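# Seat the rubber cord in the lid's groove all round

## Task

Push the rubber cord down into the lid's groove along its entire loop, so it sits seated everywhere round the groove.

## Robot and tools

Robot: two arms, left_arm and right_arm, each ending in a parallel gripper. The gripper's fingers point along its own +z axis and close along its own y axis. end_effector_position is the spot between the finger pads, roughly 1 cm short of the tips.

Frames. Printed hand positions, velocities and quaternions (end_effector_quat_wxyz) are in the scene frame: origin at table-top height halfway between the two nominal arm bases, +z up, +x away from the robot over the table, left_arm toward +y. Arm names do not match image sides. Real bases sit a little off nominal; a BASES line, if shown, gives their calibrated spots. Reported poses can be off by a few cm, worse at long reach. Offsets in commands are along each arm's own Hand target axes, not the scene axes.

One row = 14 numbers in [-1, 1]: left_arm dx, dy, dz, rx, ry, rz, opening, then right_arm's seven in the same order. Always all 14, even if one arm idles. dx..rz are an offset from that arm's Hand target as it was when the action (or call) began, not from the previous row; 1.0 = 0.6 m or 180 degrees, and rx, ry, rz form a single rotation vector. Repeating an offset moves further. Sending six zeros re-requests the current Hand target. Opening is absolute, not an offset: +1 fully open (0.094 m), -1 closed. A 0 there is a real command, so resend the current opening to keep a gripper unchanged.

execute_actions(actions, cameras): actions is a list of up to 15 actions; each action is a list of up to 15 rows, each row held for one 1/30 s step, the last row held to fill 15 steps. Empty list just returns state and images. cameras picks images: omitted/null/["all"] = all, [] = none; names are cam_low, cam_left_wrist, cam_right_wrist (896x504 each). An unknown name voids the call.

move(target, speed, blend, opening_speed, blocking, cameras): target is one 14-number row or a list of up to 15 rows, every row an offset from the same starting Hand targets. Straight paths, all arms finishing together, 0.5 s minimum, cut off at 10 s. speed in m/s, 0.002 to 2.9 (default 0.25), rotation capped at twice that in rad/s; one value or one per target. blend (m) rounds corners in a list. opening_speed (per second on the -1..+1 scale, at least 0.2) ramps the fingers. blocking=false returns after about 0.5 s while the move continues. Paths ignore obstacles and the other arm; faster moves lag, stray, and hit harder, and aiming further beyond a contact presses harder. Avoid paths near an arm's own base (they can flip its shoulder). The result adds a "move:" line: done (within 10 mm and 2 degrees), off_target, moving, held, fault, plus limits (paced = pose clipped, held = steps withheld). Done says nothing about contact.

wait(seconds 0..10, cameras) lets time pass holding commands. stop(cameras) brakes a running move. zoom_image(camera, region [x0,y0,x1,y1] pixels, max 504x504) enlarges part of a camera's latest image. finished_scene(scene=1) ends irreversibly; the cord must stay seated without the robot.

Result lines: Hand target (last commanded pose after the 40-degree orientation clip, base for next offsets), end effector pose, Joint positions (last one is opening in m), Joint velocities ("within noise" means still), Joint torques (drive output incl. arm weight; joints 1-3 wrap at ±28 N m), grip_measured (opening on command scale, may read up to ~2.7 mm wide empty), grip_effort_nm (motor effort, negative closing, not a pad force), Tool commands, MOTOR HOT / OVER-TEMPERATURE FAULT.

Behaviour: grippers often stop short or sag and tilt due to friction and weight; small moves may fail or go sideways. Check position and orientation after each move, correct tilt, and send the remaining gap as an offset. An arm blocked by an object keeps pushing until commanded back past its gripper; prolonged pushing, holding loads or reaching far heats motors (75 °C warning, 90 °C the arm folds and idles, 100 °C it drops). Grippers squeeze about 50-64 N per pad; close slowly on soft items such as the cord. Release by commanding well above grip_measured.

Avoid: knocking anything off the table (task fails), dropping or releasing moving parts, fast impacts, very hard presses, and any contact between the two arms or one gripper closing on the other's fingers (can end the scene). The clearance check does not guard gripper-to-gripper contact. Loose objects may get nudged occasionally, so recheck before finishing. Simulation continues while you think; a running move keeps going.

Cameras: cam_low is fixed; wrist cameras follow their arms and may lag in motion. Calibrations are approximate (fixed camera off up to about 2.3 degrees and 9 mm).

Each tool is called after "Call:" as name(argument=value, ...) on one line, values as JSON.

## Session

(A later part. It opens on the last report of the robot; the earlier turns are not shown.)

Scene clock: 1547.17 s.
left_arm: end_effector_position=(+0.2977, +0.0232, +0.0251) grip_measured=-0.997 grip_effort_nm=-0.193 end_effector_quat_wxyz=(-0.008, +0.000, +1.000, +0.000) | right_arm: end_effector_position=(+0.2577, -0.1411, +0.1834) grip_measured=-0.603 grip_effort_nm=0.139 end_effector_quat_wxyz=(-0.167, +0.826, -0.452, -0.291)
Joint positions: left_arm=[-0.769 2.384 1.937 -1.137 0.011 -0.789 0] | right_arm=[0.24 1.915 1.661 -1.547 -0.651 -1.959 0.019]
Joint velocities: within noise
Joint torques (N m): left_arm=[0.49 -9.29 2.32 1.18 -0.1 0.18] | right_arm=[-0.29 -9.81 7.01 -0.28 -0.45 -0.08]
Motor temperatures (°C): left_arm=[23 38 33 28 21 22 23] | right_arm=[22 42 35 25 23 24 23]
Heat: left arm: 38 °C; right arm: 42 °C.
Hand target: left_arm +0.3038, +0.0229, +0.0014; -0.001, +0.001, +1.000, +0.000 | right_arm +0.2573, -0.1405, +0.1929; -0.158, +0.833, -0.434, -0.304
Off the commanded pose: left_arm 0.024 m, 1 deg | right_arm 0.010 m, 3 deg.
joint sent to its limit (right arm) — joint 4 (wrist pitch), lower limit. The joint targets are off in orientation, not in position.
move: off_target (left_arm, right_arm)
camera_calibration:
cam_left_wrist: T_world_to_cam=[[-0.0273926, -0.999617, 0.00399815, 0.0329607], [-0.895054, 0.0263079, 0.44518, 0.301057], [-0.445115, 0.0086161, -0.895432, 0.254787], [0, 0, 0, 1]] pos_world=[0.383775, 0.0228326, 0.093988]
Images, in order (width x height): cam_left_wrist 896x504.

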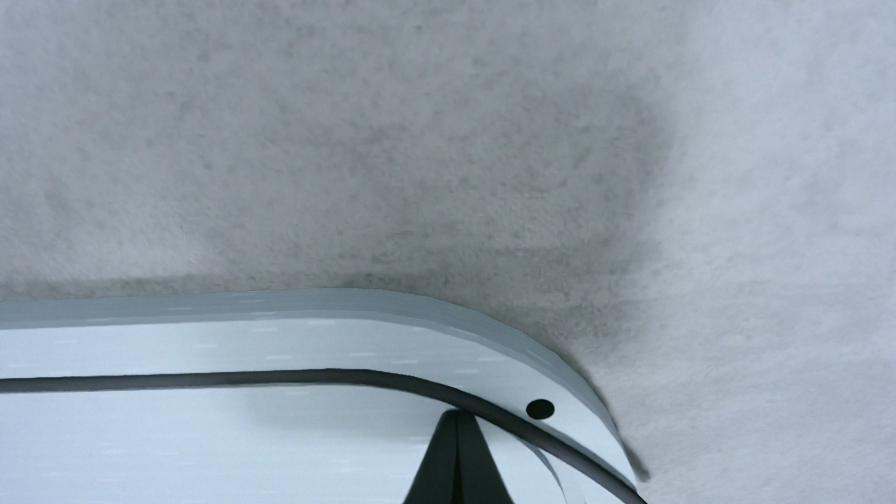

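Call:
move(target=[[0,0,-0.1,0,0,0,-1,0,0,0,0,0,0,-0.6],[-0.003,-0.022,-0.1,0,0,0,-1,0,0,0,0,0,0,-0.6],[-0.003,-0.022,-0.07,0,0,0,-1,0,0,0,0,0,0,-0.6],[0.0078,-0.0125,-0.065,0,0,0,-1,0,0,0,0,0,0,-0.6]], speed=[0.25,0.15,0.1,0.04], cameras=["cam_left_wrist"])

Scene clock: 1559.77 s.
left_arm: end_effector_position=(+0.2984, +0.0177, +0.0359) grip_measured=-0.997 grip_effort_nm=-0.193 end_effector_quat_wxyz=(-0.011, +0.002, +1.000, +0.004) | right_arm: end_effector_position=(+0.2577, -0.1411, +0.1834) grip_measured=-0.603 grip_effort_nm=0.144 end_effector_quat_wxyz=(-0.167, +0.826, -0.452, -0.291)
Joint positions: left_arm=[-0.776 2.406 2.022 -1.207 0.01 -0.792 0] | right_arm=[0.24 1.915 1.661 -1.547 -0.651 -1.959 0.019]
Joint velocities: within noise
Joint torques (N m): left_arm=[-0.61 -14.12 4.56 0.53 -0.1 -0.04] | right_arm=[-0.34 -9.83 7.02 -0.28 -0.44 -0.08]
Motor temperatures (°C): left_arm=[23 38 32 29 21 22 23] | right_arm=[22 42 35 25 23 24 23]
Heat: left arm: 38 °C; right arm: 42 °C.
Hand target: left_arm +0.2993, +0.0155, +0.0404; -0.001, +0.001, +1.000, +0.000 | right_arm +0.2573, -0.1405, +0.1929; -0.158, +0.833, -0.434, -0.304
Off the commanded pose: left_arm 0.005 m, 1 deg | right_arm 0.010 m, 3 deg.
joint sent to its limit (right arm) — joint 4 (wrist pitch), lower limit. The joint targets are off in orientation, not in position.
move: off_target (right_arm)
camera_calibration:
cam_left_wrist: T_world_to_cam=[[-0.0320496, -0.999481, -0.00321198, 0.029062], [-0.892193, 0.0271604, 0.450837, 0.295943], [-0.450516, 0.0173148, -0.892601, 0.266198], [0, 0, 0, 1]] pos_world=[0.384896, 0.0163998, 0.10428]
Images, in order (width x height): cam_left_wrist 896x504.

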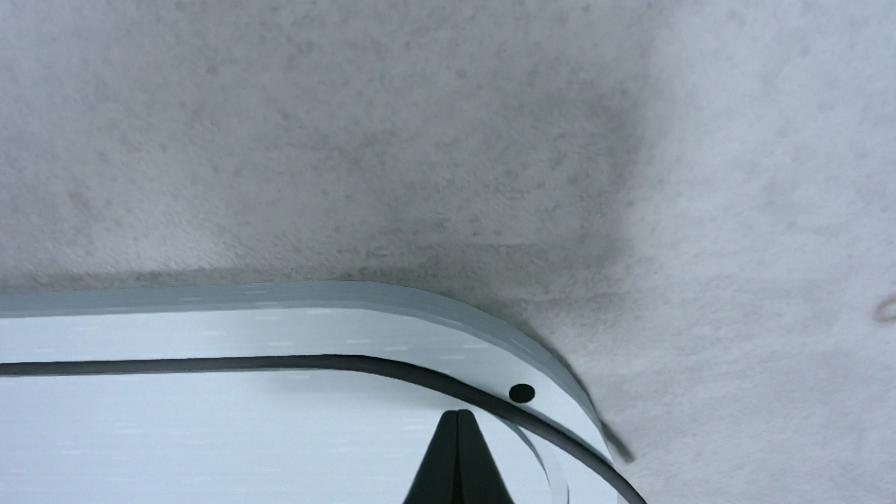

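Call:
move(target=[[-0.0105,-0.008,-0.005,0,0,0,-1,0,0,0,0,0,0,-0.6],[-0.0105,-0.008,0.018,0,0,0,-1,0,0,0,0,0,0,-0.6]], speed=[0.1,0.06], cameras=["cam_left_wrist"])

Scene clock: 1565.10 s.
left_arm: end_effector_position=(+0.3042, +0.0117, +0.0375) grip_measured=-0.997 grip_effort_nm=-0.193 end_effector_quat_wxyz=(-0.003, +0.002, +1.000, -0.004) | right_arm: end_effector_position=(+0.2577, -0.1411, +0.1834) grip_measured=-0.603 grip_effort_nm=0.139 end_effector_quat_wxyz=(-0.167, +0.826, -0.452, -0.291)
Joint positions: left_arm=[-0.776 2.418 2.049 -1.199 0.01 -0.792 0] | right_arm=[0.24 1.915 1.661 -1.547 -0.651 -1.959 0.019]
Joint velocities: within noise
Joint torques (N m): left_arm=[-0.18 -10.82 5.42 0.59 -0.06 -0.01] | right_arm=[-0.25 -9.85 6.94 -0.27 -0.44 -0.08]
Motor temperatures (°C): left_arm=[23 39 32 28 21 22 23] | right_arm=[22 42 35 25 23 24 23]
Heat: left arm: 39 °C; right arm: 42 °C.
Hand target: left_arm +0.3056, +0.0106, +0.0296; -0.001, +0.001, +1.000, +0.000 | right_arm +0.2573, -0.1405, +0.1929; -0.158, +0.833, -0.434, -0.304
Off the commanded pose: left_arm 0.008 m, 1 deg | right_arm 0.010 m, 3 deg.
joint sent to its limit (right arm) — joint 4 (wrist pitch), lower limit. The joint targets are off in orientation, not in position.
move: off_target (right_arm)
camera_calibration:
cam_left_wrist: T_world_to_cam=[[-0.032061, -0.9994, 0.0131099, 0.0226325], [-0.899529, 0.0345698, 0.435491, 0.303367], [-0.435683, 0.00216959, -0.900097, 0.26632], [0, 0, 0, 1]] pos_world=[0.389644, 0.0115538, 0.107303]
Images, in order (width x height): cam_left_wrist 896x504.

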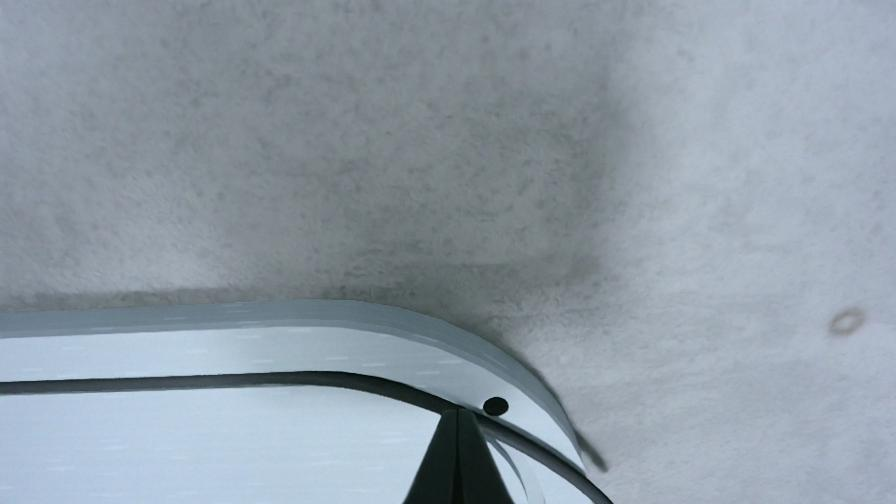

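Call:
move(target=[[0.0,-0.02,-0.05,0,0,0,-1,0,0,0,0,0,0,-0.6],[0.009,0.007,0.0,0,0,0,-1,0,0,0,0,0,0,-0.6],[0.0097,0.0085,0.03,0,0,0,-1,0,0,0,0,0,0,-0.6],[0.0117,0.0105,0.047,0,0,0,-1,0,0,0,0,0,0,-0.6]], speed=[0.2,0.15,0.1,0.02], cameras=["cam_left_wrist"])

Scene clock: 1573.70 s.
left_arm: end_effector_position=(+0.2944, +0.0139, +0.0250) grip_measured=-0.997 grip_effort_nm=-0.193 end_effector_quat_wxyz=(-0.003, +0.004, +1.000, -0.005) | right_arm: end_effector_position=(+0.2577, -0.1411, +0.1834) grip_measured=-0.603 grip_effort_nm=0.144 end_effector_quat_wxyz=(-0.167, +0.826, -0.452, -0.291)
Joint positions: left_arm=[-0.788 2.386 1.941 -1.122 0.012 -0.798 0] | right_arm=[0.24 1.915 1.661 -1.547 -0.651 -1.959 0.019]
Joint velocities: within noise
Joint torques (N m): left_arm=[0.62 -9.44 2.35 1.14 -0.06 0.02] | right_arm=[-0.23 -9.89 7.06 -0.28 -0.45 -0.08]
Motor temperatures (°C): left_arm=[23 40 33 28 21 22 23] | right_arm=[22 42 35 24 23 24 23]
Heat: left arm: 40 °C; right arm: 42 °C.
Hand target: left_arm +0.2984, +0.0170, +0.0014; -0.001, +0.001, +1.000, +0.000 | right_arm +0.2573, -0.1405, +0.1929; -0.158, +0.833, -0.434, -0.304
Off the commanded pose: left_arm 0.024 m, 1 deg | right_arm 0.010 m, 3 deg.
joint sent to its limit (right arm) — joint 4 (wrist pitch), lower limit. The joint targets are off in orientation, not in position.
move: off_target (left_arm, right_arm)
camera_calibration:
cam_left_wrist: T_world_to_cam=[[-0.036689, -0.99921, 0.0152542, 0.026031], [-0.899533, 0.0396706, 0.435047, 0.299902], [-0.435309, 0.00223981, -0.900278, 0.250669], [0, 0, 0, 1]] pos_world=[0.379845, 0.0135517, 0.094803]
Images, in order (width x height): cam_left_wrist 896x504.

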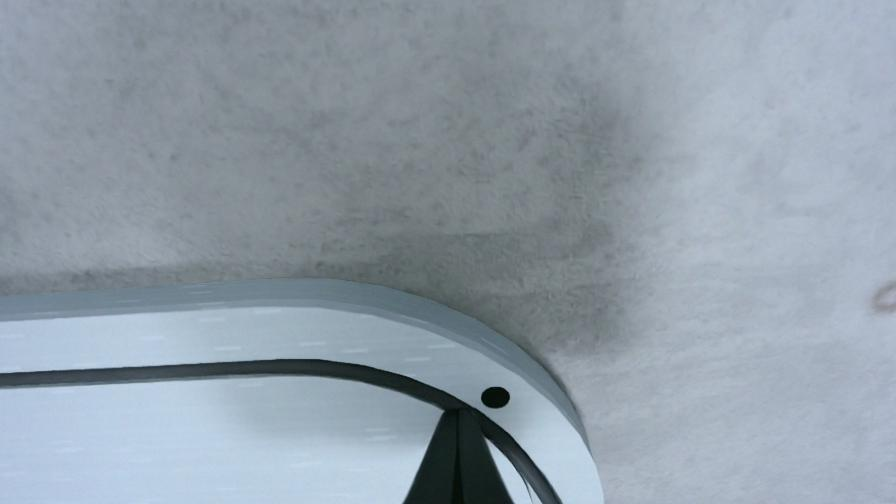

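Call:
move(target=[[0,0,-0.1,0,0,0,-1,0,0,0,0,0,0,-0.6],[0.0085,-0.04,-0.1,0,0,0,-1,0,0,0,0,0,0,-0.6],[0.0085,-0.013,-0.05,0,0,0,-1,0,0,0,0,0,0,-0.6],[0.0105,-0.0105,-0.01,0,0,0,-1,0,0,0,0,0,0,-0.6],[0.011,-0.0105,0,0,0,0,-1,0,0,0,0,0,0,-0.6]], speed=[0.25,0.2,0.15,0.1,0.02], cameras=["cam_left_wrist","cam_right_wrist"])

Scene clock: 1579.57 s.
left_arm: end_effector_position=(+0.2848, +0.0131, +0.0251) grip_measured=-0.997 grip_effort_nm=-0.193 end_effector_quat_wxyz=(-0.010, +0.003, +1.000, +0.004) | right_arm: end_effector_position=(+0.2577, -0.1411, +0.1834) grip_measured=-0.603 grip_effort_nm=0.144 end_effector_quat_wxyz=(-0.167, +0.826, -0.452, -0.291)
Joint positions: left_arm=[-0.805 2.385 1.94 -1.145 0.009 -0.819 0] | right_arm=[0.24 1.915 1.661 -1.547 -0.651 -1.959 0.019]
Joint velocities: within noise
Joint torques (N m): left_arm=[0.57 -9.54 2.47 1.24 -0.05 0.01] | right_arm=[-0.31 -9.76 6.99 -0.29 -0.45 -0.08]
Motor temperatures (°C): left_arm=[23 40 33 28 21 22 23] | right_arm=[22 42 35 24 23 24 23]
Heat: left arm: 40 °C; right arm: 42 °C.
Hand target: left_arm +0.2919, +0.0106, +0.0015; -0.001, +0.001, +1.000, +0.000 | right_arm +0.2573, -0.1405, +0.1929; -0.158, +0.833, -0.434, -0.304
Off the commanded pose: left_arm 0.025 m, 1 deg | right_arm 0.010 m, 3 deg.
joint sent to its limit (right arm) — joint 4 (wrist pitch), lower limit. The joint targets are off in orientation, not in position.
move: off_target (left_arm, right_arm)
camera_calibration:
cam_left_wrist: T_world_to_cam=[[-0.0336069, -0.99943, -0.00327382, 0.0243714], [-0.893196, 0.0285646, 0.44876, 0.289172], [-0.448411, 0.0180056, -0.893646, 0.249957], [0, 0, 0, 1]] pos_world=[0.37119, 0.0115968, 0.0936843]
cam_right_wrist: T_world_to_cam=[[0.840846, 0.541274, 0.000147587, -0.135541], [0.526064, -0.817155, -0.235616, -0.163097], [-0.127412, 0.198194, -0.971846, 0.338142], [0, 0, 0, 1]] pos_world=[0.242852, -0.126928, 0.290214]
Images, in order (width x height): cam_left_wrist 896x504, cam_right_wrist 896x504.

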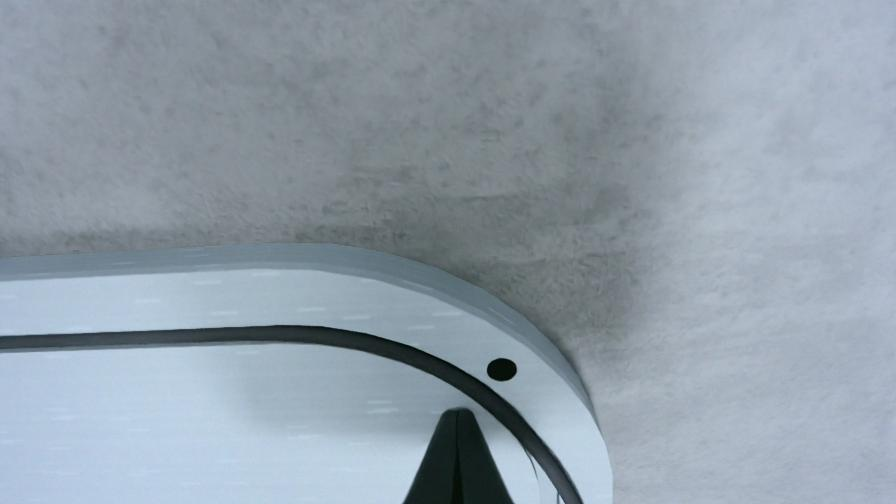

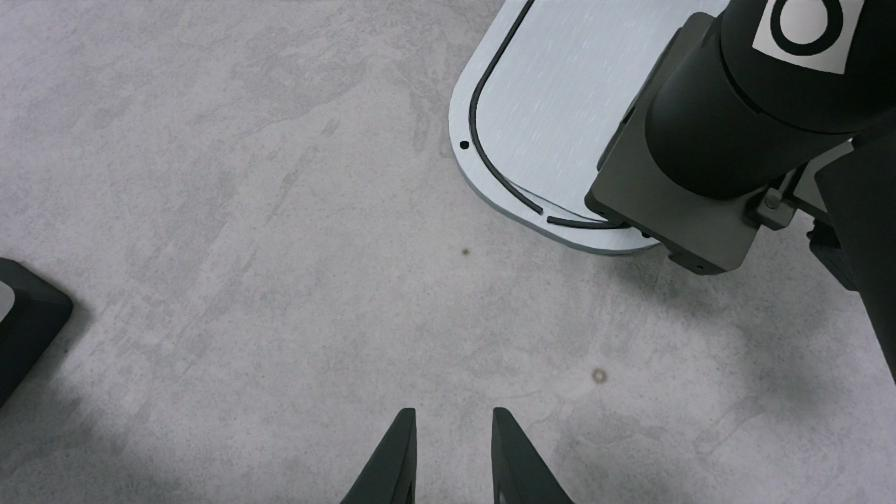

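Call:
move(target=[[0,0,-0.1,0,0,0,-1,0,0,0,0,0,0,-0.6],[-0.0015,-0.05,-0.1,0,0,0,-1,0,0,0,0,0,0,-0.6],[-0.0015,-0.015,-0.05,0,0,0,-1,0,0,0,0,0,0,-0.6],[-0.0015,-0.0095,-0.01,0,0,0,-1,0,0,0,0,0,0,-0.6],[-0.0015,-0.0095,0,0,0,0,-1,0,0,0,0,0,0,-0.6]], speed=[0.25,0.2,0.15,0.1,0.02], cameras=["cam_left_wrist"])

Scene clock: 1586.20 s.
left_arm: end_effector_position=(+0.2901, +0.0010, +0.0256) grip_measured=-0.997 grip_effort_nm=-0.193 end_effector_quat_wxyz=(+0.000, +0.000, +1.000, -0.008) | right_arm: end_effector_position=(+0.2577, -0.1411, +0.1834) grip_measured=-0.603 grip_effort_nm=0.144 end_effector_quat_wxyz=(-0.167, +0.826, -0.452, -0.291)
Joint positions: left_arm=[-0.814 2.407 1.981 -1.133 0.012 -0.833 0] | right_arm=[0.24 1.915 1.661 -1.547 -0.651 -1.959 0.019]
Joint velocities: within noise
Joint torques (N m): left_arm=[0.55 -9.52 2.28 1.02 -0.09 0.11] | right_arm=[-0.28 -9.8 7.04 -0.28 -0.46 -0.08]
Motor temperatures (°C): left_arm=[23 40 32 28 21 22 23] | right_arm=[22 42 35 24 23 24 23]
Heat: left arm: 40 °C; right arm: 42 °C.
Hand target: left_arm +0.2928, +0.0049, +0.0014; -0.001, +0.001, +1.000, +0.000 | right_arm +0.2573, -0.1405, +0.1929; -0.158, +0.833, -0.434, -0.304
Off the commanded pose: left_arm 0.025 m, 1 deg | right_arm 0.010 m, 3 deg.
joint sent to its limit (right arm) — joint 4 (wrist pitch), lower limit. The joint targets are off in orientation, not in position.
move: off_target (left_arm, right_arm)
camera_calibration:
cam_left_wrist: T_world_to_cam=[[-0.0284204, -0.999384, 0.0205876, 0.0103732], [-0.901904, 0.0345178, 0.430555, 0.297017], [-0.431001, -0.00633153, -0.902329, 0.248141], [0, 0, 0, 1]] pos_world=[0.375125, 0.00168551, 0.095809]
Images, in order (width x height): cam_left_wrist 896x504.

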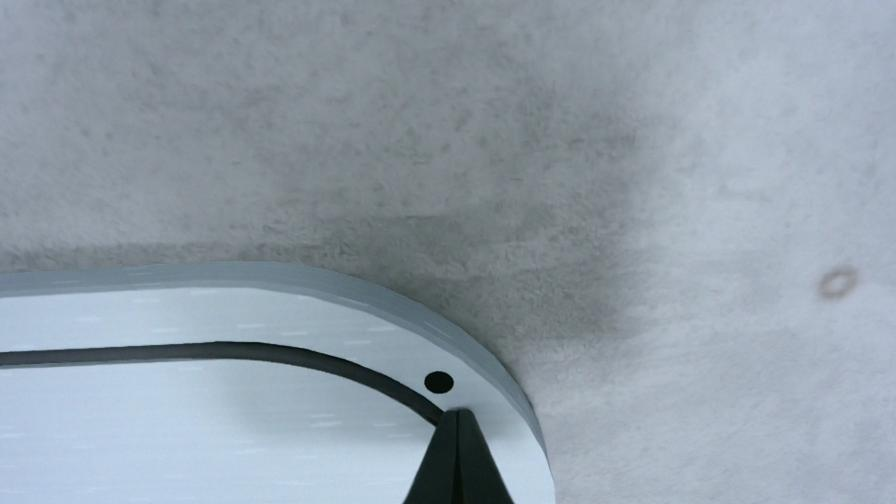

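Call:
move(target=[[0,0,-0.07,0,0,0,-1,0,0,0,0,0,0,-0.6],[0.0,0.03,-0.13,0,0,0,-1,0,0,0,0,0,0,-0.6]], speed=[0.2,0.2], cameras=["cam_left_wrist","cam_right_wrist"])

Call:
zoom_image(camera="cam_left_wrist", region=[380, 250, 740, 500])

Scene clock: 1592.00 s.
left_arm: end_effector_position=(+0.2862, +0.0279, +0.0539) grip_measured=-0.997 grip_effort_nm=-0.193 end_effector_quat_wxyz=(-0.024, -0.004, +1.000, +0.018) | right_arm: end_effector_position=(+0.2577, -0.1411, +0.1834) grip_measured=-0.603 grip_effort_nm=0.144 end_effector_quat_wxyz=(-0.167, +0.826, -0.452, -0.291)
Joint positions: left_arm=[-0.78 2.364 2.016 -1.283 0.01 -0.807 0] | right_arm=[0.24 1.915 1.661 -1.547 -0.651 -1.959 0.019]
Joint velocities: within noise
Joint torques (N m): left_arm=[-0.05 -16.23 8.01 0.12 -0.05 0.1] | right_arm=[-0.27 -9.74 7.06 -0.28 -0.45 -0.09]
Motor temperatures (°C): left_arm=[23 41 32 28 21 22 23] | right_arm=[22 42 35 24 23 24 23]
Heat: left arm: 41 °C; right arm: 42 °C.
Hand target: left_arm +0.2930, +0.0229, +0.0795; -0.001, +0.001, +1.000, +0.000 | right_arm +0.2573, -0.1405, +0.1929; -0.158, +0.833, -0.434, -0.304
Off the commanded pose: left_arm 0.027 m, 3 deg | right_arm 0.010 m, 3 deg.
joint sent to its limit (right arm) — joint 4 (wrist pitch), lower limit. The joint targets are off in orientation, not in position.
move: off_target (left_arm, right_arm)
camera_calibration:
cam_left_wrist: T_world_to_cam=[[-0.0202496, -0.999343, -0.0300534, 0.0370103], [-0.880337, 0.00357339, 0.474336, 0.272766], [-0.473917, 0.0360623, -0.879831, 0.282111], [0, 0, 0, 1]] pos_world=[0.374573, 0.0258377, 0.11994]
cam_right_wrist: T_world_to_cam=[[0.840846, 0.541274, 0.000147587, -0.135541], [0.526064, -0.817155, -0.235616, -0.163097], [-0.127412, 0.198194, -0.971846, 0.338142], [0, 0, 0, 1]] pos_world=[0.242852, -0.126928, 0.290214]
Images, in order (width x height): cam_left_wrist 896x504, cam_right_wrist 896x504.

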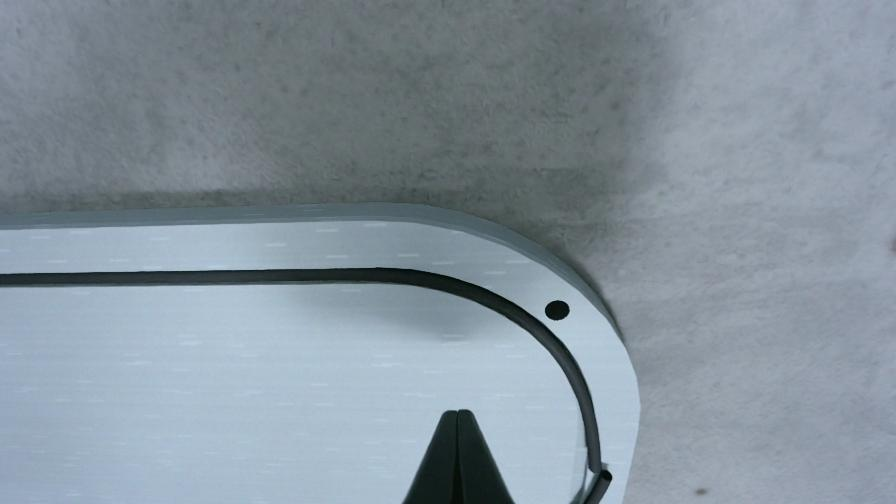

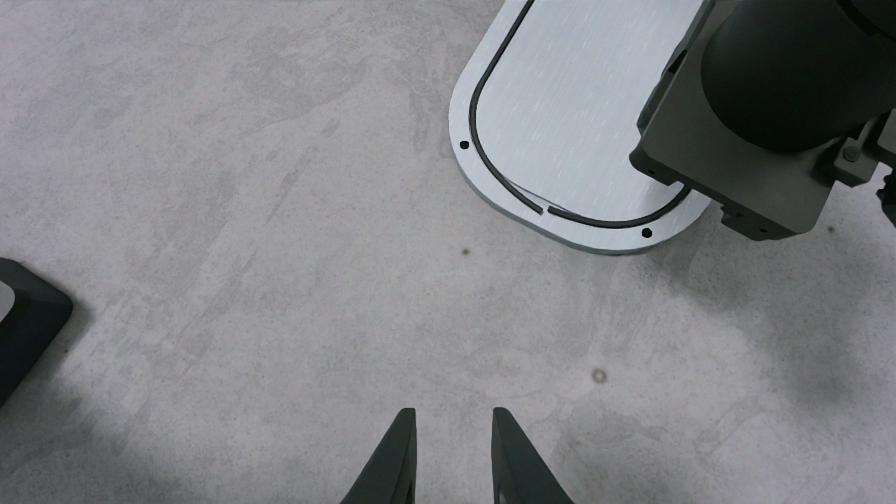

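Scaled by 1.400 from the camera's 896x504 image, which has a finer 1280x720 frame.

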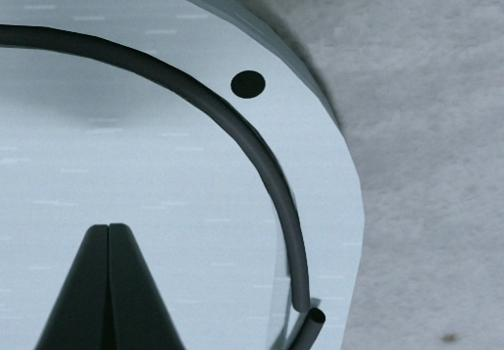

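Call:
move(target=[[0.0075,-0.035,-0.01,0,0,0,-1,0,0,0,0,0,0,-0.6],[0.0075,-0.0255,0.08,0,0,0,-1,0,0,0,0,0,0,-0.6],[0.0075,-0.0255,0.12,0,0,0,-1,0,0,0,0,0,0,-0.6],[0.0075,-0.0255,0.13,0,0,0,-1,0,0,0,0,0,0,-0.6]], speed=[0.25,0.15,0.1,0.02], cameras=["cam_left_wrist"])

Scene clock: 1599.20 s.
left_arm: end_effector_position=(+0.2828, +0.0077, +0.0253) grip_measured=-0.997 grip_effort_nm=-0.188 end_effector_quat_wxyz=(-0.006, +0.008, +1.000, -0.001) | right_arm: end_effector_position=(+0.2577, -0.1411, +0.1834) grip_measured=-0.603 grip_effort_nm=0.144 end_effector_quat_wxyz=(-0.167, +0.826, -0.452, -0.291)
Joint positions: left_arm=[-0.816 2.382 1.935 -1.13 0.01 -0.82 0] | right_arm=[0.24 1.915 1.661 -1.547 -0.651 -1.959 0.019]
Joint velocities: within noise
Joint torques (N m): left_arm=[0.39 -9.09 2.61 1.19 -0.04 -0.09] | right_arm=[-0.23 -9.83 7.06 -0.28 -0.43 -0.08]
Motor temperatures (°C): left_arm=[23 44 33 28 21 22 23] | right_arm=[22 42 35 24 23 24 23]
Heat: left arm: 44 °C; right arm: 42 °C.
Hand target: left_arm +0.2883, +0.0075, +0.0015; -0.001, +0.001, +1.000, +0.000 | right_arm +0.2573, -0.1405, +0.1929; -0.158, +0.833, -0.434, -0.304
Off the commanded pose: left_arm 0.024 m, 1 deg | right_arm 0.010 m, 3 deg.
joint sent to its limit (right arm) — joint 4 (wrist pitch), lower limit. The joint targets are off in orientation, not in position.
move: off_target (left_arm, right_arm)
camera_calibration:
cam_left_wrist: T_world_to_cam=[[-0.0434737, -0.999028, 0.00728593, 0.0214399], [-0.896623, 0.042232, 0.440776, 0.288513], [-0.440655, 0.0126294, -0.897588, 0.247242], [0, 0, 0, 1]] pos_world=[0.368568, 0.00611202, 0.0945956]
Images, in order (width x height): cam_left_wrist 896x504.

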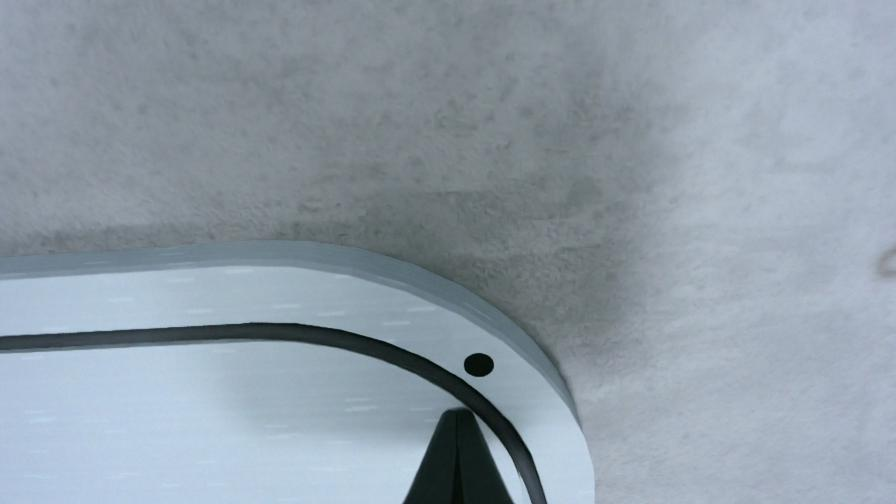

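Call:
move(target=[[0,0,-0.1,0,0,0,-1,0,0,0,0,0,0,-0.6],[0.01,-0.03,-0.1,0,0,0,-1,0,0,0,0,0,0,-0.6],[0.01,-0.0125,-0.05,0,0,0,-1,0,0,0,0,0,0,-0.6],[0.01,-0.0115,-0.01,0,0,0,-1,0,0,0,0,0,0,-0.6],[0.01,-0.0115,0,0,0,0,-1,0,0,0,0,0,0,-0.6]], speed=[0.25,0.2,0.15,0.1,0.02], cameras=["cam_left_wrist"])

Scene clock: 1604.70 s.
left_arm: end_effector_position=(+0.2767, +0.0013, +0.0252) grip_measured=-0.997 grip_effort_nm=-0.198 end_effector_quat_wxyz=(-0.006, +0.006, +1.000, +0.000) | right_arm: end_effector_position=(+0.2577, -0.1411, +0.1834) grip_measured=-0.603 grip_effort_nm=0.144 end_effector_quat_wxyz=(-0.167, +0.826, -0.452, -0.291)
Joint positions: left_arm=[-0.836 2.388 1.946 -1.137 0.01 -0.842 0] | right_arm=[0.24 1.915 1.661 -1.547 -0.651 -1.959 0.019]
Joint velocities: within noise
Joint torques (N m): left_arm=[0.5 -9.37 2.52 1.22 -0.05 -0.03] | right_arm=[-0.18 -9.8 7.01 -0.29 -0.46 -0.08]
Motor temperatures (°C): left_arm=[23 43 33 28 21 22 23] | right_arm=[22 43 35 24 23 24 23]
Heat: left arm: 43 °C; right arm: 43 °C.
Hand target: left_arm +0.2823, +0.0008, +0.0016; -0.001, +0.001, +1.000, +0.000 | right_arm +0.2573, -0.1405, +0.1929; -0.158, +0.833, -0.434, -0.304
Off the commanded pose: left_arm 0.024 m, 1 deg | right_arm 0.010 m, 3 deg.
joint sent to its limit (right arm) — joint 4 (wrist pitch), lower limit. The joint targets are off in orientation, not in position.
move: off_target (left_arm, right_arm)
camera_calibration:
cam_left_wrist: T_world_to_cam=[[-0.0408234, -0.999156, 0.00456984, 0.0141785], [-0.896182, 0.0386377, 0.442, 0.283214], [-0.441804, 0.0139485, -0.897003, 0.24486], [0, 0, 0, 1]] pos_world=[0.36257, -0.000191624, 0.0943946]
Images, in order (width x height): cam_left_wrist 896x504.

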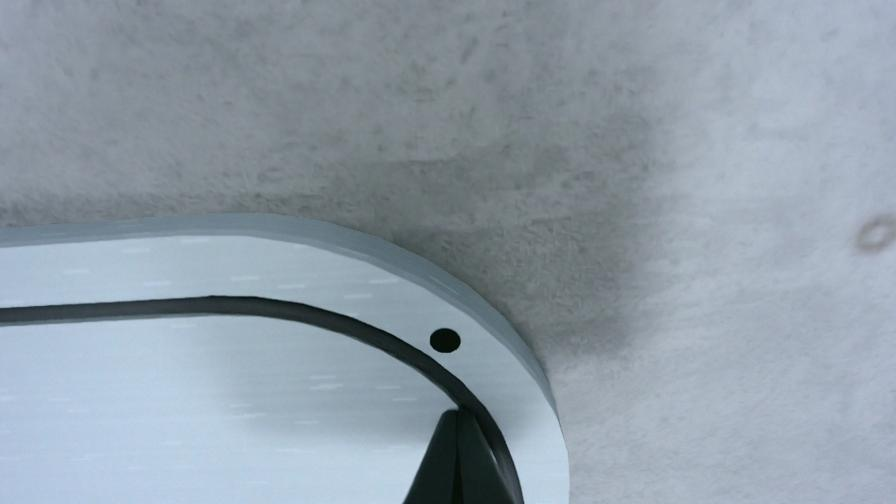

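Call:
move(target=[[0,0,-0.1,0,0,0,-1,0,0,0,0,0,0,-0.6],[0.0125,-0.025,-0.1,0,0,0,-1,0,0,0,0,0,0,-0.6],[0.0125,-0.0075,-0.05,0,0,0,-1,0,0,0,0,0,0,-0.6],[0.0125,-0.0065,-0.01,0,0,0,-1,0,0,0,0,0,0,-0.6],[0.0125,-0.0065,0,0,0,0,-1,0,0,0,0,0,0,-0.6]], speed=[0.25,0.2,0.15,0.1,0.02], cameras=["cam_left_wrist","cam_right_wrist"])

Call:
move(target=[[0,0,-0.1,0,0,0,-1,0,0,0,0,0,0,-0.6],[0.0135,-0.02,-0.1,0,0,0,-1,0,0,0,0,0,0,-0.6],[0.0135,-0.0045,-0.05,0,0,0,-1,0,0,0,0,0,0,-0.6],[0.0135,-0.0035,-0.01,0,0,0,-1,0,0,0,0,0,0,-0.6],[0.0135,-0.0035,0,0,0,0,-1,0,0,0,0,0,0,-0.6]], speed=[0.25,0.2,0.15,0.1,0.02], cameras=["cam_left_wrist","cam_right_wrist"])

Scene clock: 1612.13 s.
left_arm: end_effector_position=(+0.2678, -0.0017, +0.0249) grip_measured=-0.997 grip_effort_nm=-0.188 end_effector_quat_wxyz=(-0.008, +0.007, +1.000, +0.003) | right_arm: end_effector_position=(+0.2577, -0.1411, +0.1834) grip_measured=-0.603 grip_effort_nm=0.139 end_effector_quat_wxyz=(-0.167, +0.826, -0.452, -0.291)
Joint positions: left_arm=[-0.855 2.381 1.931 -1.137 0.009 -0.86 0] | right_arm=[0.24 1.915 1.661 -1.547 -0.651 -1.959 0.019]
Joint velocities: within noise
Joint torques (N m): left_arm=[0.42 -9.24 2.13 1.2 -0.09 -0.01] | right_arm=[-0.28 -9.77 7.04 -0.27 -0.44 -0.05]
Motor temperatures (°C): left_arm=[23 41 33 28 21 22 23] | right_arm=[22 43 35 24 23 24 23]
Heat: left arm: 41 °C; right arm: 43 °C.
Hand target: left_arm +0.2747, -0.0031, +0.0014; -0.001, +0.001, +1.000, +0.000 | right_arm +0.2573, -0.1405, +0.1929; -0.158, +0.833, -0.434, -0.304
Off the commanded pose: left_arm 0.024 m, 1 deg | right_arm 0.010 m, 3 deg.
joint sent to its limit (right arm) — joint 4 (wrist pitch), lower limit. The joint targets are off in orientation, not in position.
move: off_target (left_arm, right_arm)
camera_calibration:
cam_left_wrist: T_world_to_cam=[[-0.0419498, -0.999119, -0.00130101, 0.0112617], [-0.894436, 0.0369742, 0.445666, 0.274953], [-0.445225, 0.0198593, -0.895199, 0.241636], [0, 0, 0, 1]] pos_world=[0.353983, -0.00371313, 0.09379]
cam_right_wrist: T_world_to_cam=[[0.840846, 0.541274, 0.000147587, -0.135541], [0.526064, -0.817155, -0.235616, -0.163097], [-0.127412, 0.198194, -0.971846, 0.338142], [0, 0, 0, 1]] pos_world=[0.242852, -0.126928, 0.290214]
Images, in order (width x height): cam_left_wrist 896x504, cam_right_wrist 896x504.

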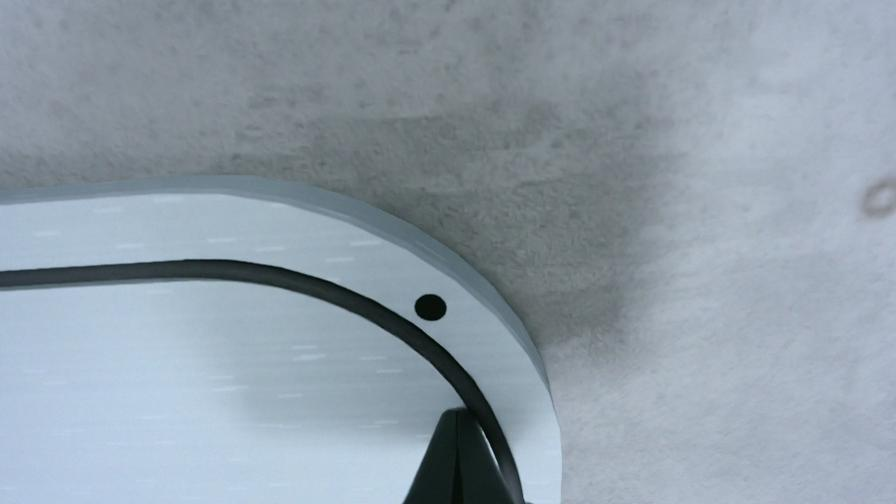

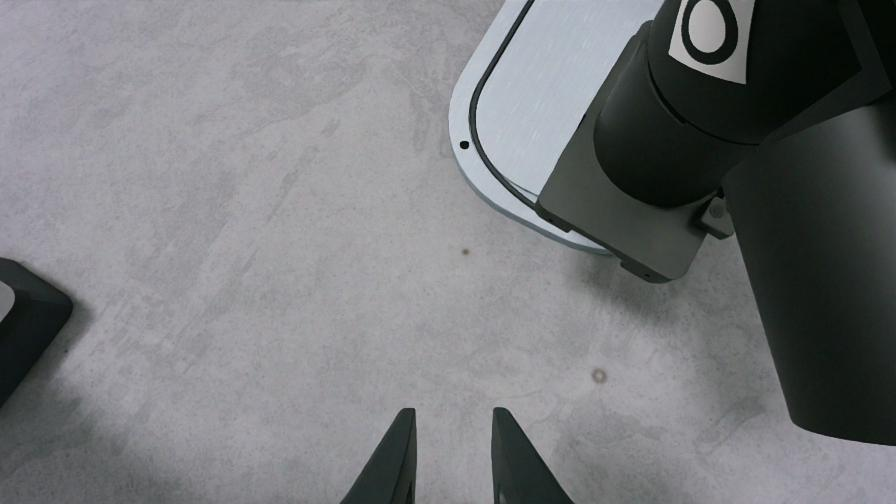

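Scene clock: 1613.73 s.
left_arm: end_effector_position=(+0.2598, -0.0021, +0.0250) grip_measured=-0.997 grip_effort_nm=-0.188 end_effector_quat_wxyz=(-0.010, +0.006, +1.000, +0.005) | right_arm: end_effector_position=(+0.2577, -0.1411, +0.1834) grip_measured=-0.603 grip_effort_nm=0.149 end_effector_quat_wxyz=(-0.167, +0.826, -0.452, -0.291)
Joint positions: left_arm=[-0.869 2.365 1.904 -1.13 0.009 -0.876 0] | right_arm=[0.24 1.915 1.661 -1.547 -0.651 -1.959 0.019]
Joint velocities: within noise
Joint torques (N m): left_arm=[0.4 -9.26 2.21 1.31 -0.04 0.04] | right_arm=[-0.29 -9.8 6.95 -0.28 -0.45 -0.07]
Motor temperatures (°C): left_arm=[23 42 33 28 21 22 23] | right_arm=[22 43 35 24 23 24 23]
Heat: left arm: 42 °C; right arm: 43 °C.
Hand target: left_arm +0.2667, -0.0053, +0.0016; -0.001, +0.001, +1.000, +0.000 | right_arm +0.2573, -0.1405, +0.1929; -0.158, +0.833, -0.434, -0.304
Off the commanded pose: left_arm 0.025 m, 1 deg | right_arm 0.010 m, 3 deg.
joint sent to its limit (right arm) — joint 4 (wrist pitch), lower limit. The joint targets are off in orientation, not in position.
move: off_target (left_arm, right_arm)
camera_calibration:
cam_left_wrist: T_world_to_cam=[[-0.0408243, -0.99915, -0.00578851, 0.0103488], [-0.893126, 0.0338937, 0.448529, 0.267274], [-0.447951, 0.0234807, -0.89375, 0.238777], [0, 0, 0, 1]] pos_world=[0.346092, -0.00432559, 0.0935862]
cam_right_wrist: T_world_to_cam=[[0.840846, 0.541274, 0.000147587, -0.135541], [0.526064, -0.817155, -0.235616, -0.163097], [-0.127412, 0.198194, -0.971846, 0.338142], [0, 0, 0, 1]] pos_world=[0.242852, -0.126928, 0.290214]
Images, in order (width x height): cam_left_wrist 896x504, cam_right_wrist 896x504.

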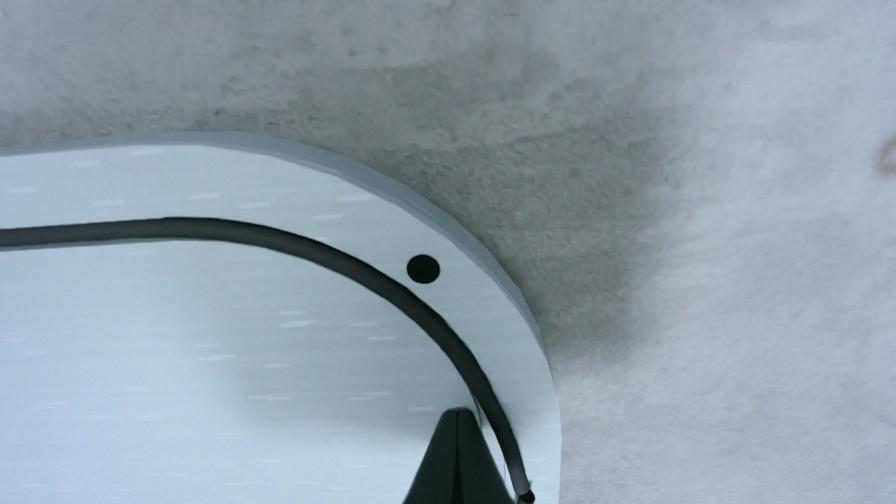

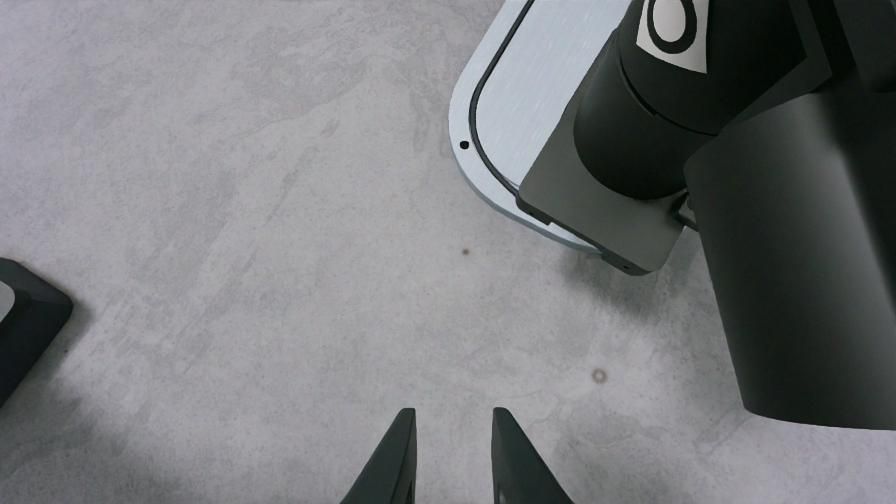

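Call:
move(target=[[0,0,-0.1,0,0,0,-1,0,0,0,0,0,0,-0.6],[-0.013,-0.03,-0.1,0,0,0,-1,0,0,0,0,0,0,-0.6],[-0.013,-0.006,-0.05,0,0,0,-1,0,0,0,0,0,0,-0.6],[-0.013,-0.003,-0.01,0,0,0,-1,0,0,0,0,0,0,-0.6],[-0.013,-0.003,0,0,0,0,-1,0,0,0,0,0,0,-0.6]], speed=[0.25,0.2,0.15,0.1,0.02], cameras=["cam_left_wrist"])

Call:
move(target=[[0,0,-0.1,0,0,0,-1,0,0,0,0,0,0,-0.6],[0.0135,-0.03,-0.1,0,0,0,-1,0,0,0,0,0,0,-0.6],[0.0135,-0.0065,-0.05,0,0,0,-1,0,0,0,0,0,0,-0.6],[0.0135,-0.0035,-0.01,0,0,0,-1,0,0,0,0,0,0,-0.6],[0.0135,-0.0035,0,0,0,0,-1,0,0,0,0,0,0,-0.6]], speed=[0.25,0.2,0.15,0.1,0.02], cameras=["cam_left_wrist"])

Scene clock: 1622.87 s.
left_arm: end_effector_position=(+0.2669, -0.0036, +0.0250) grip_measured=-0.997 grip_effort_nm=-0.188 end_effector_quat_wxyz=(-0.010, +0.000, +1.000, +0.006) | right_arm: end_effector_position=(+0.2577, -0.1411, +0.1834) grip_measured=-0.603 grip_effort_nm=0.149 end_effector_quat_wxyz=(-0.167, +0.826, -0.452, -0.291)
Joint positions: left_arm=[-0.86 2.393 1.953 -1.154 0.008 -0.879 0] | right_arm=[0.24 1.915 1.661 -1.547 -0.651 -1.959 0.019]
Joint velocities: within noise
Joint torques (N m): left_arm=[0.61 -9.24 2.5 1.27 -0.07 0.09] | right_arm=[-0.21 -9.84 7.04 -0.28 -0.45 -0.09]
Motor temperatures (°C): left_arm=[23 41 32 29 21 22 23] | right_arm=[22 43 35 24 23 24 23]
Heat: left arm: 41 °C; right arm: 43 °C.
Hand target: left_arm +0.2745, -0.0070, +0.0016; -0.001, +0.001, +1.000, +0.000 | right_arm +0.2573, -0.1405, +0.1929; -0.158, +0.833, -0.434, -0.304
Off the commanded pose: left_arm 0.025 m, 1 deg | right_arm 0.010 m, 3 deg.
joint sent to its limit (right arm) — joint 4 (wrist pitch), lower limit. The joint targets are off in orientation, not in position.
move: off_target (left_arm, right_arm)
camera_calibration:
cam_left_wrist: T_world_to_cam=[[-0.0282788, -0.999572, -0.00754623, 0.00579544], [-0.893109, 0.0218748, 0.449308, 0.273673], [-0.44895, 0.0194455, -0.893345, 0.242353], [0, 0, 0, 1]] pos_world=[0.353389, -0.00490628, 0.0935854]
Images, in order (width x height): cam_left_wrist 896x504.

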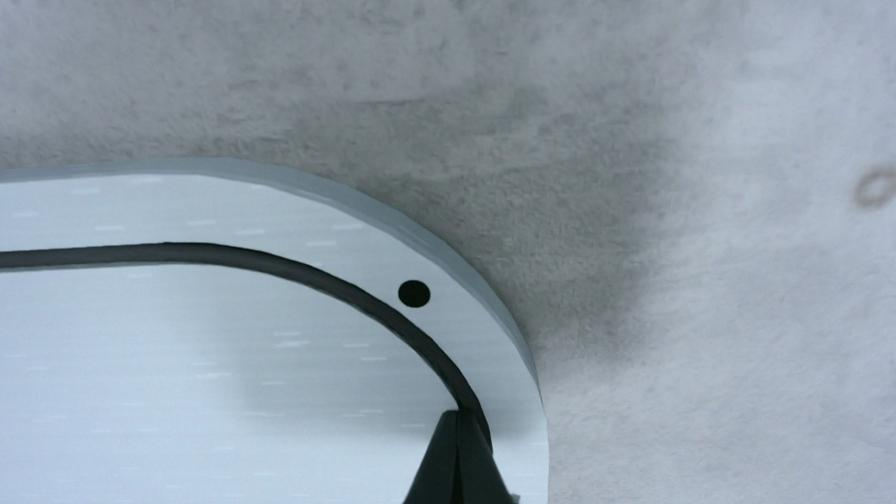

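Scene clock: 1624.53 s.
left_arm: end_effector_position=(+0.2589, -0.0054, +0.0249) grip_measured=-0.997 grip_effort_nm=-0.193 end_effector_quat_wxyz=(-0.010, +0.003, +1.000, +0.007) | right_arm: end_effector_position=(+0.2577, -0.1411, +0.1834) grip_measured=-0.603 grip_effort_nm=0.144 end_effector_quat_wxyz=(-0.167, +0.826, -0.452, -0.291)
Joint positions: left_arm=[-0.876 2.377 1.925 -1.142 0.008 -0.89 0] | right_arm=[0.24 1.915 1.661 -1.547 -0.651 -1.959 0.019]
Joint velocities: within noise
Joint torques (N m): left_arm=[0.47 -9.25 2.56 1.33 -0.05 0.07] | right_arm=[-0.24 -9.76 6.98 -0.28 -0.44 -0.08]
Motor temperatures (°C): left_arm=[23 41 32 29 21 22 23] | right_arm=[22 43 35 24 23 24 23]
Heat: left arm: 41 °C; right arm: 43 °C.
Hand target: left_arm +0.2664, -0.0091, +0.0015; -0.001, +0.001, +1.000, +0.000 | right_arm +0.2573, -0.1405, +0.1929; -0.158, +0.833, -0.434, -0.304
Off the commanded pose: left_arm 0.025 m, 1 deg | right_arm 0.010 m, 3 deg.
joint sent to its limit (right arm) — joint 4 (wrist pitch), lower limit. The joint targets are off in orientation, not in position.
move: off_target (left_arm, right_arm)
camera_calibration:
cam_left_wrist: T_world_to_cam=[[-0.0332054, -0.999411, -0.00862541, 0.00505662], [-0.892949, 0.0257895, 0.449419, 0.266499], [-0.448932, 0.0226252, -0.893279, 0.238685], [0, 0, 0, 1]] pos_world=[0.345291, -0.00721954, 0.0934858]
Images, in order (width x height): cam_left_wrist 896x504.

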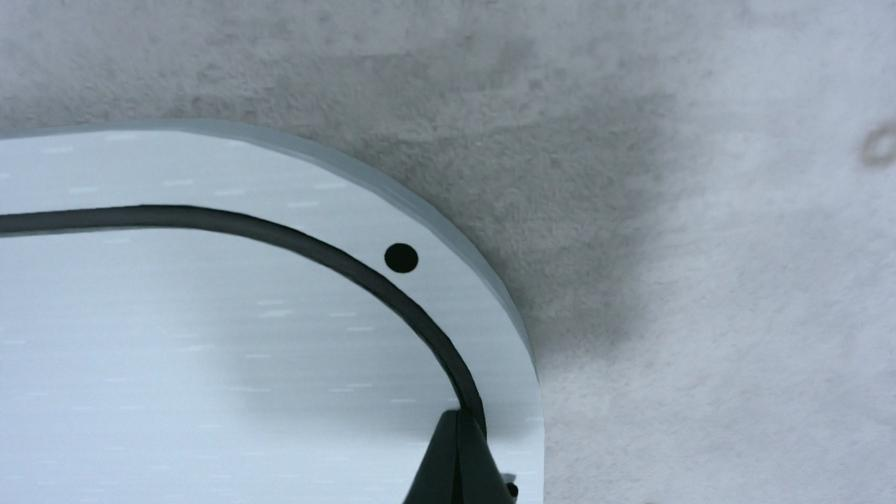

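Call:
move(target=[[0,0,-0.1,0,0,0,-1,0,0,0,0,0,0,-0.6],[0.0135,-0.03,-0.1,0,0,0,-1,0,0,0,0,0,0,-0.6],[0.0135,-0.0045,-0.05,0,0,0,-1,0,0,0,0,0,0,-0.6],[0.0135,-0.002,-0.01,0,0,0,-1,0,0,0,0,0,0,-0.6],[0.0135,-0.002,0,0,0,0,-1,0,0,0,0,0,0,-0.6]], speed=[0.25,0.2,0.15,0.1,0.02], cameras=["cam_left_wrist"])

Call:
move(target=[[0,0,-0.1,0,0,0,-1,0,0,0,0,0,0,-0.6],[0,0.03,-0.13,0,0,0,-1,0,0,0,0,0,0,-0.6]], speed=[0.25,0.2], cameras=["cam_left_wrist","cam_right_wrist"])

Scene clock: 1631.37 s.
left_arm: end_effector_position=(+0.2506, -0.0064, +0.0248) grip_measured=-0.997 grip_effort_nm=-0.188 end_effector_quat_wxyz=(-0.010, +0.003, +1.000, +0.008) | right_arm: end_effector_position=(+0.2577, -0.1411, +0.1834) grip_measured=-0.603 grip_effort_nm=0.144 end_effector_quat_wxyz=(-0.167, +0.826, -0.452, -0.291)
Joint positions: left_arm=[-0.892 2.36 1.893 -1.13 0.007 -0.905 0] | right_arm=[0.24 1.915 1.661 -1.547 -0.651 -1.959 0.019]
Joint velocities: within noise
Joint torques (N m): left_arm=[0.57 -9.22 2.37 1.36 -0.04 0.05] | right_arm=[-0.28 -9.85 7.01 -0.27 -0.47 -0.09]
Motor temperatures (°C): left_arm=[23 40 32 29 21 22 23] | right_arm=[22 43 35 24 23 24 23]
Heat: left arm: 40 °C; right arm: 43 °C.
Hand target: left_arm +0.2582, -0.0103, +0.0015; -0.001, +0.001, +1.000, +0.000 | right_arm +0.2573, -0.1405, +0.1929; -0.158, +0.833, -0.434, -0.304
Off the commanded pose: left_arm 0.025 m, 1 deg | right_arm 0.010 m, 3 deg.
joint sent to its limit (right arm) — joint 4 (wrist pitch), lower limit. The joint targets are off in orientation, not in position.
move: off_target (left_arm, right_arm)
camera_calibration:
cam_left_wrist: T_world_to_cam=[[-0.0344315, -0.999351, -0.0105763, 0.00417047], [-0.892853, 0.0260041, 0.449597, 0.259252], [-0.44903, 0.0249233, -0.893169, 0.234895], [0, 0, 0, 1]] pos_world=[0.337092, -0.00842822, 0.0932864]
Images, in order (width x height): cam_left_wrist 896x504.

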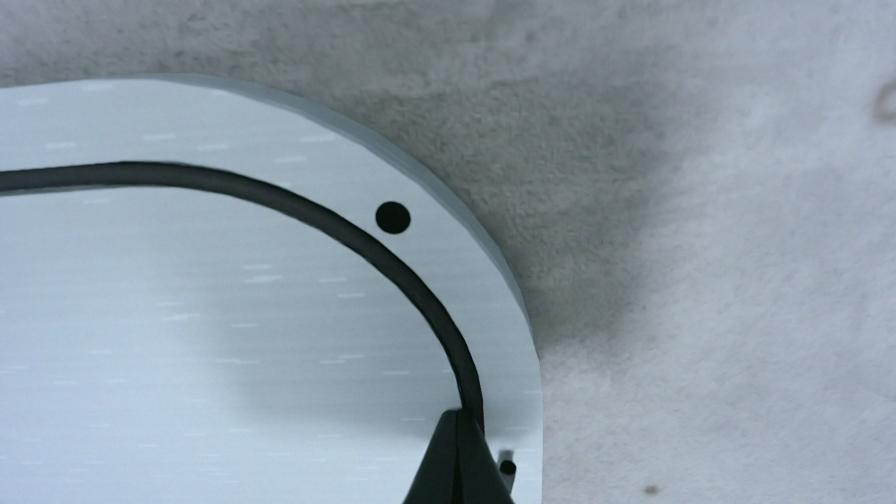

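Scene clock: 1632.50 s.
left_arm: end_effector_position=(+0.2597, +0.0052, +0.0641) grip_measured=-0.997 grip_effort_nm=-0.193 end_effector_quat_wxyz=(-0.009, -0.004, +1.000, +0.006) | right_arm: end_effector_position=(+0.2577, -0.1411, +0.1834) grip_measured=-0.603 grip_effort_nm=0.139 end_effector_quat_wxyz=(-0.167, +0.826, -0.452, -0.291)
Joint positions: left_arm=[-0.86 2.31 1.965 -1.247 0.007 -0.887 0] | right_arm=[0.24 1.915 1.661 -1.547 -0.651 -1.959 0.019]
Joint velocities: within noise
Joint torques (N m): left_arm=[-0.01 -15.86 4.82 0.24 -0.03 0.16] | right_arm=[-0.24 -9.87 7.01 -0.29 -0.45 -0.09]
Motor temperatures (°C): left_arm=[23 41 32 29 21 22 23] | right_arm=[22 43 35 24 23 24 23]
Heat: left arm: 41 °C; right arm: 43 °C.
Hand target: left_arm +0.2584, +0.0077, +0.0796; -0.001, +0.001, +1.000, +0.000 | right_arm +0.2573, -0.1405, +0.1929; -0.158, +0.833, -0.434, -0.304
Off the commanded pose: left_arm 0.016 m, 1 deg | right_arm 0.010 m, 3 deg.
joint sent to its limit (right arm) — joint 4 (wrist pitch), lower limit. The joint targets are off in orientation, not in position.
move: off_target (left_arm, right_arm)
camera_calibration:
cam_left_wrist: T_world_to_cam=[[-0.019895, -0.999777, -0.00703012, 0.0124278], [-0.894249, 0.0146495, 0.447331, 0.249922], [-0.447128, 0.0151863, -0.894341, 0.273385], [0, 0, 0, 1]] pos_world=[0.345977, 0.00461213, 0.13279]
cam_right_wrist: T_world_to_cam=[[0.840846, 0.541274, 0.000147587, -0.135541], [0.526064, -0.817155, -0.235616, -0.163097], [-0.127412, 0.198194, -0.971846, 0.338142], [0, 0, 0, 1]] pos_world=[0.242852, -0.126928, 0.290214]
Images, in order (width x height): cam_left_wrist 896x504, cam_right_wrist 896x504.

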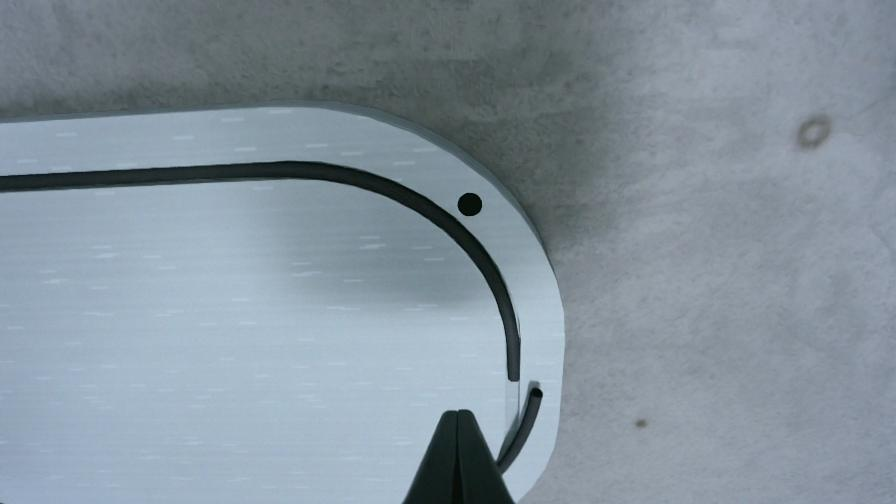

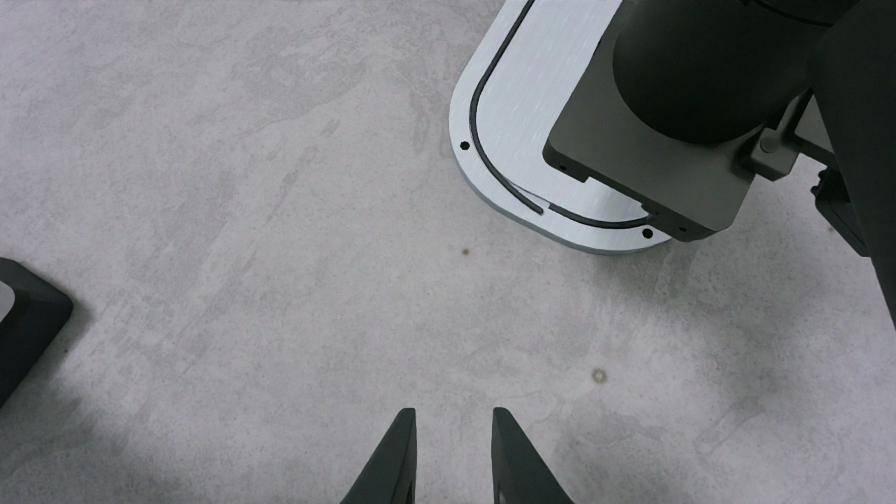

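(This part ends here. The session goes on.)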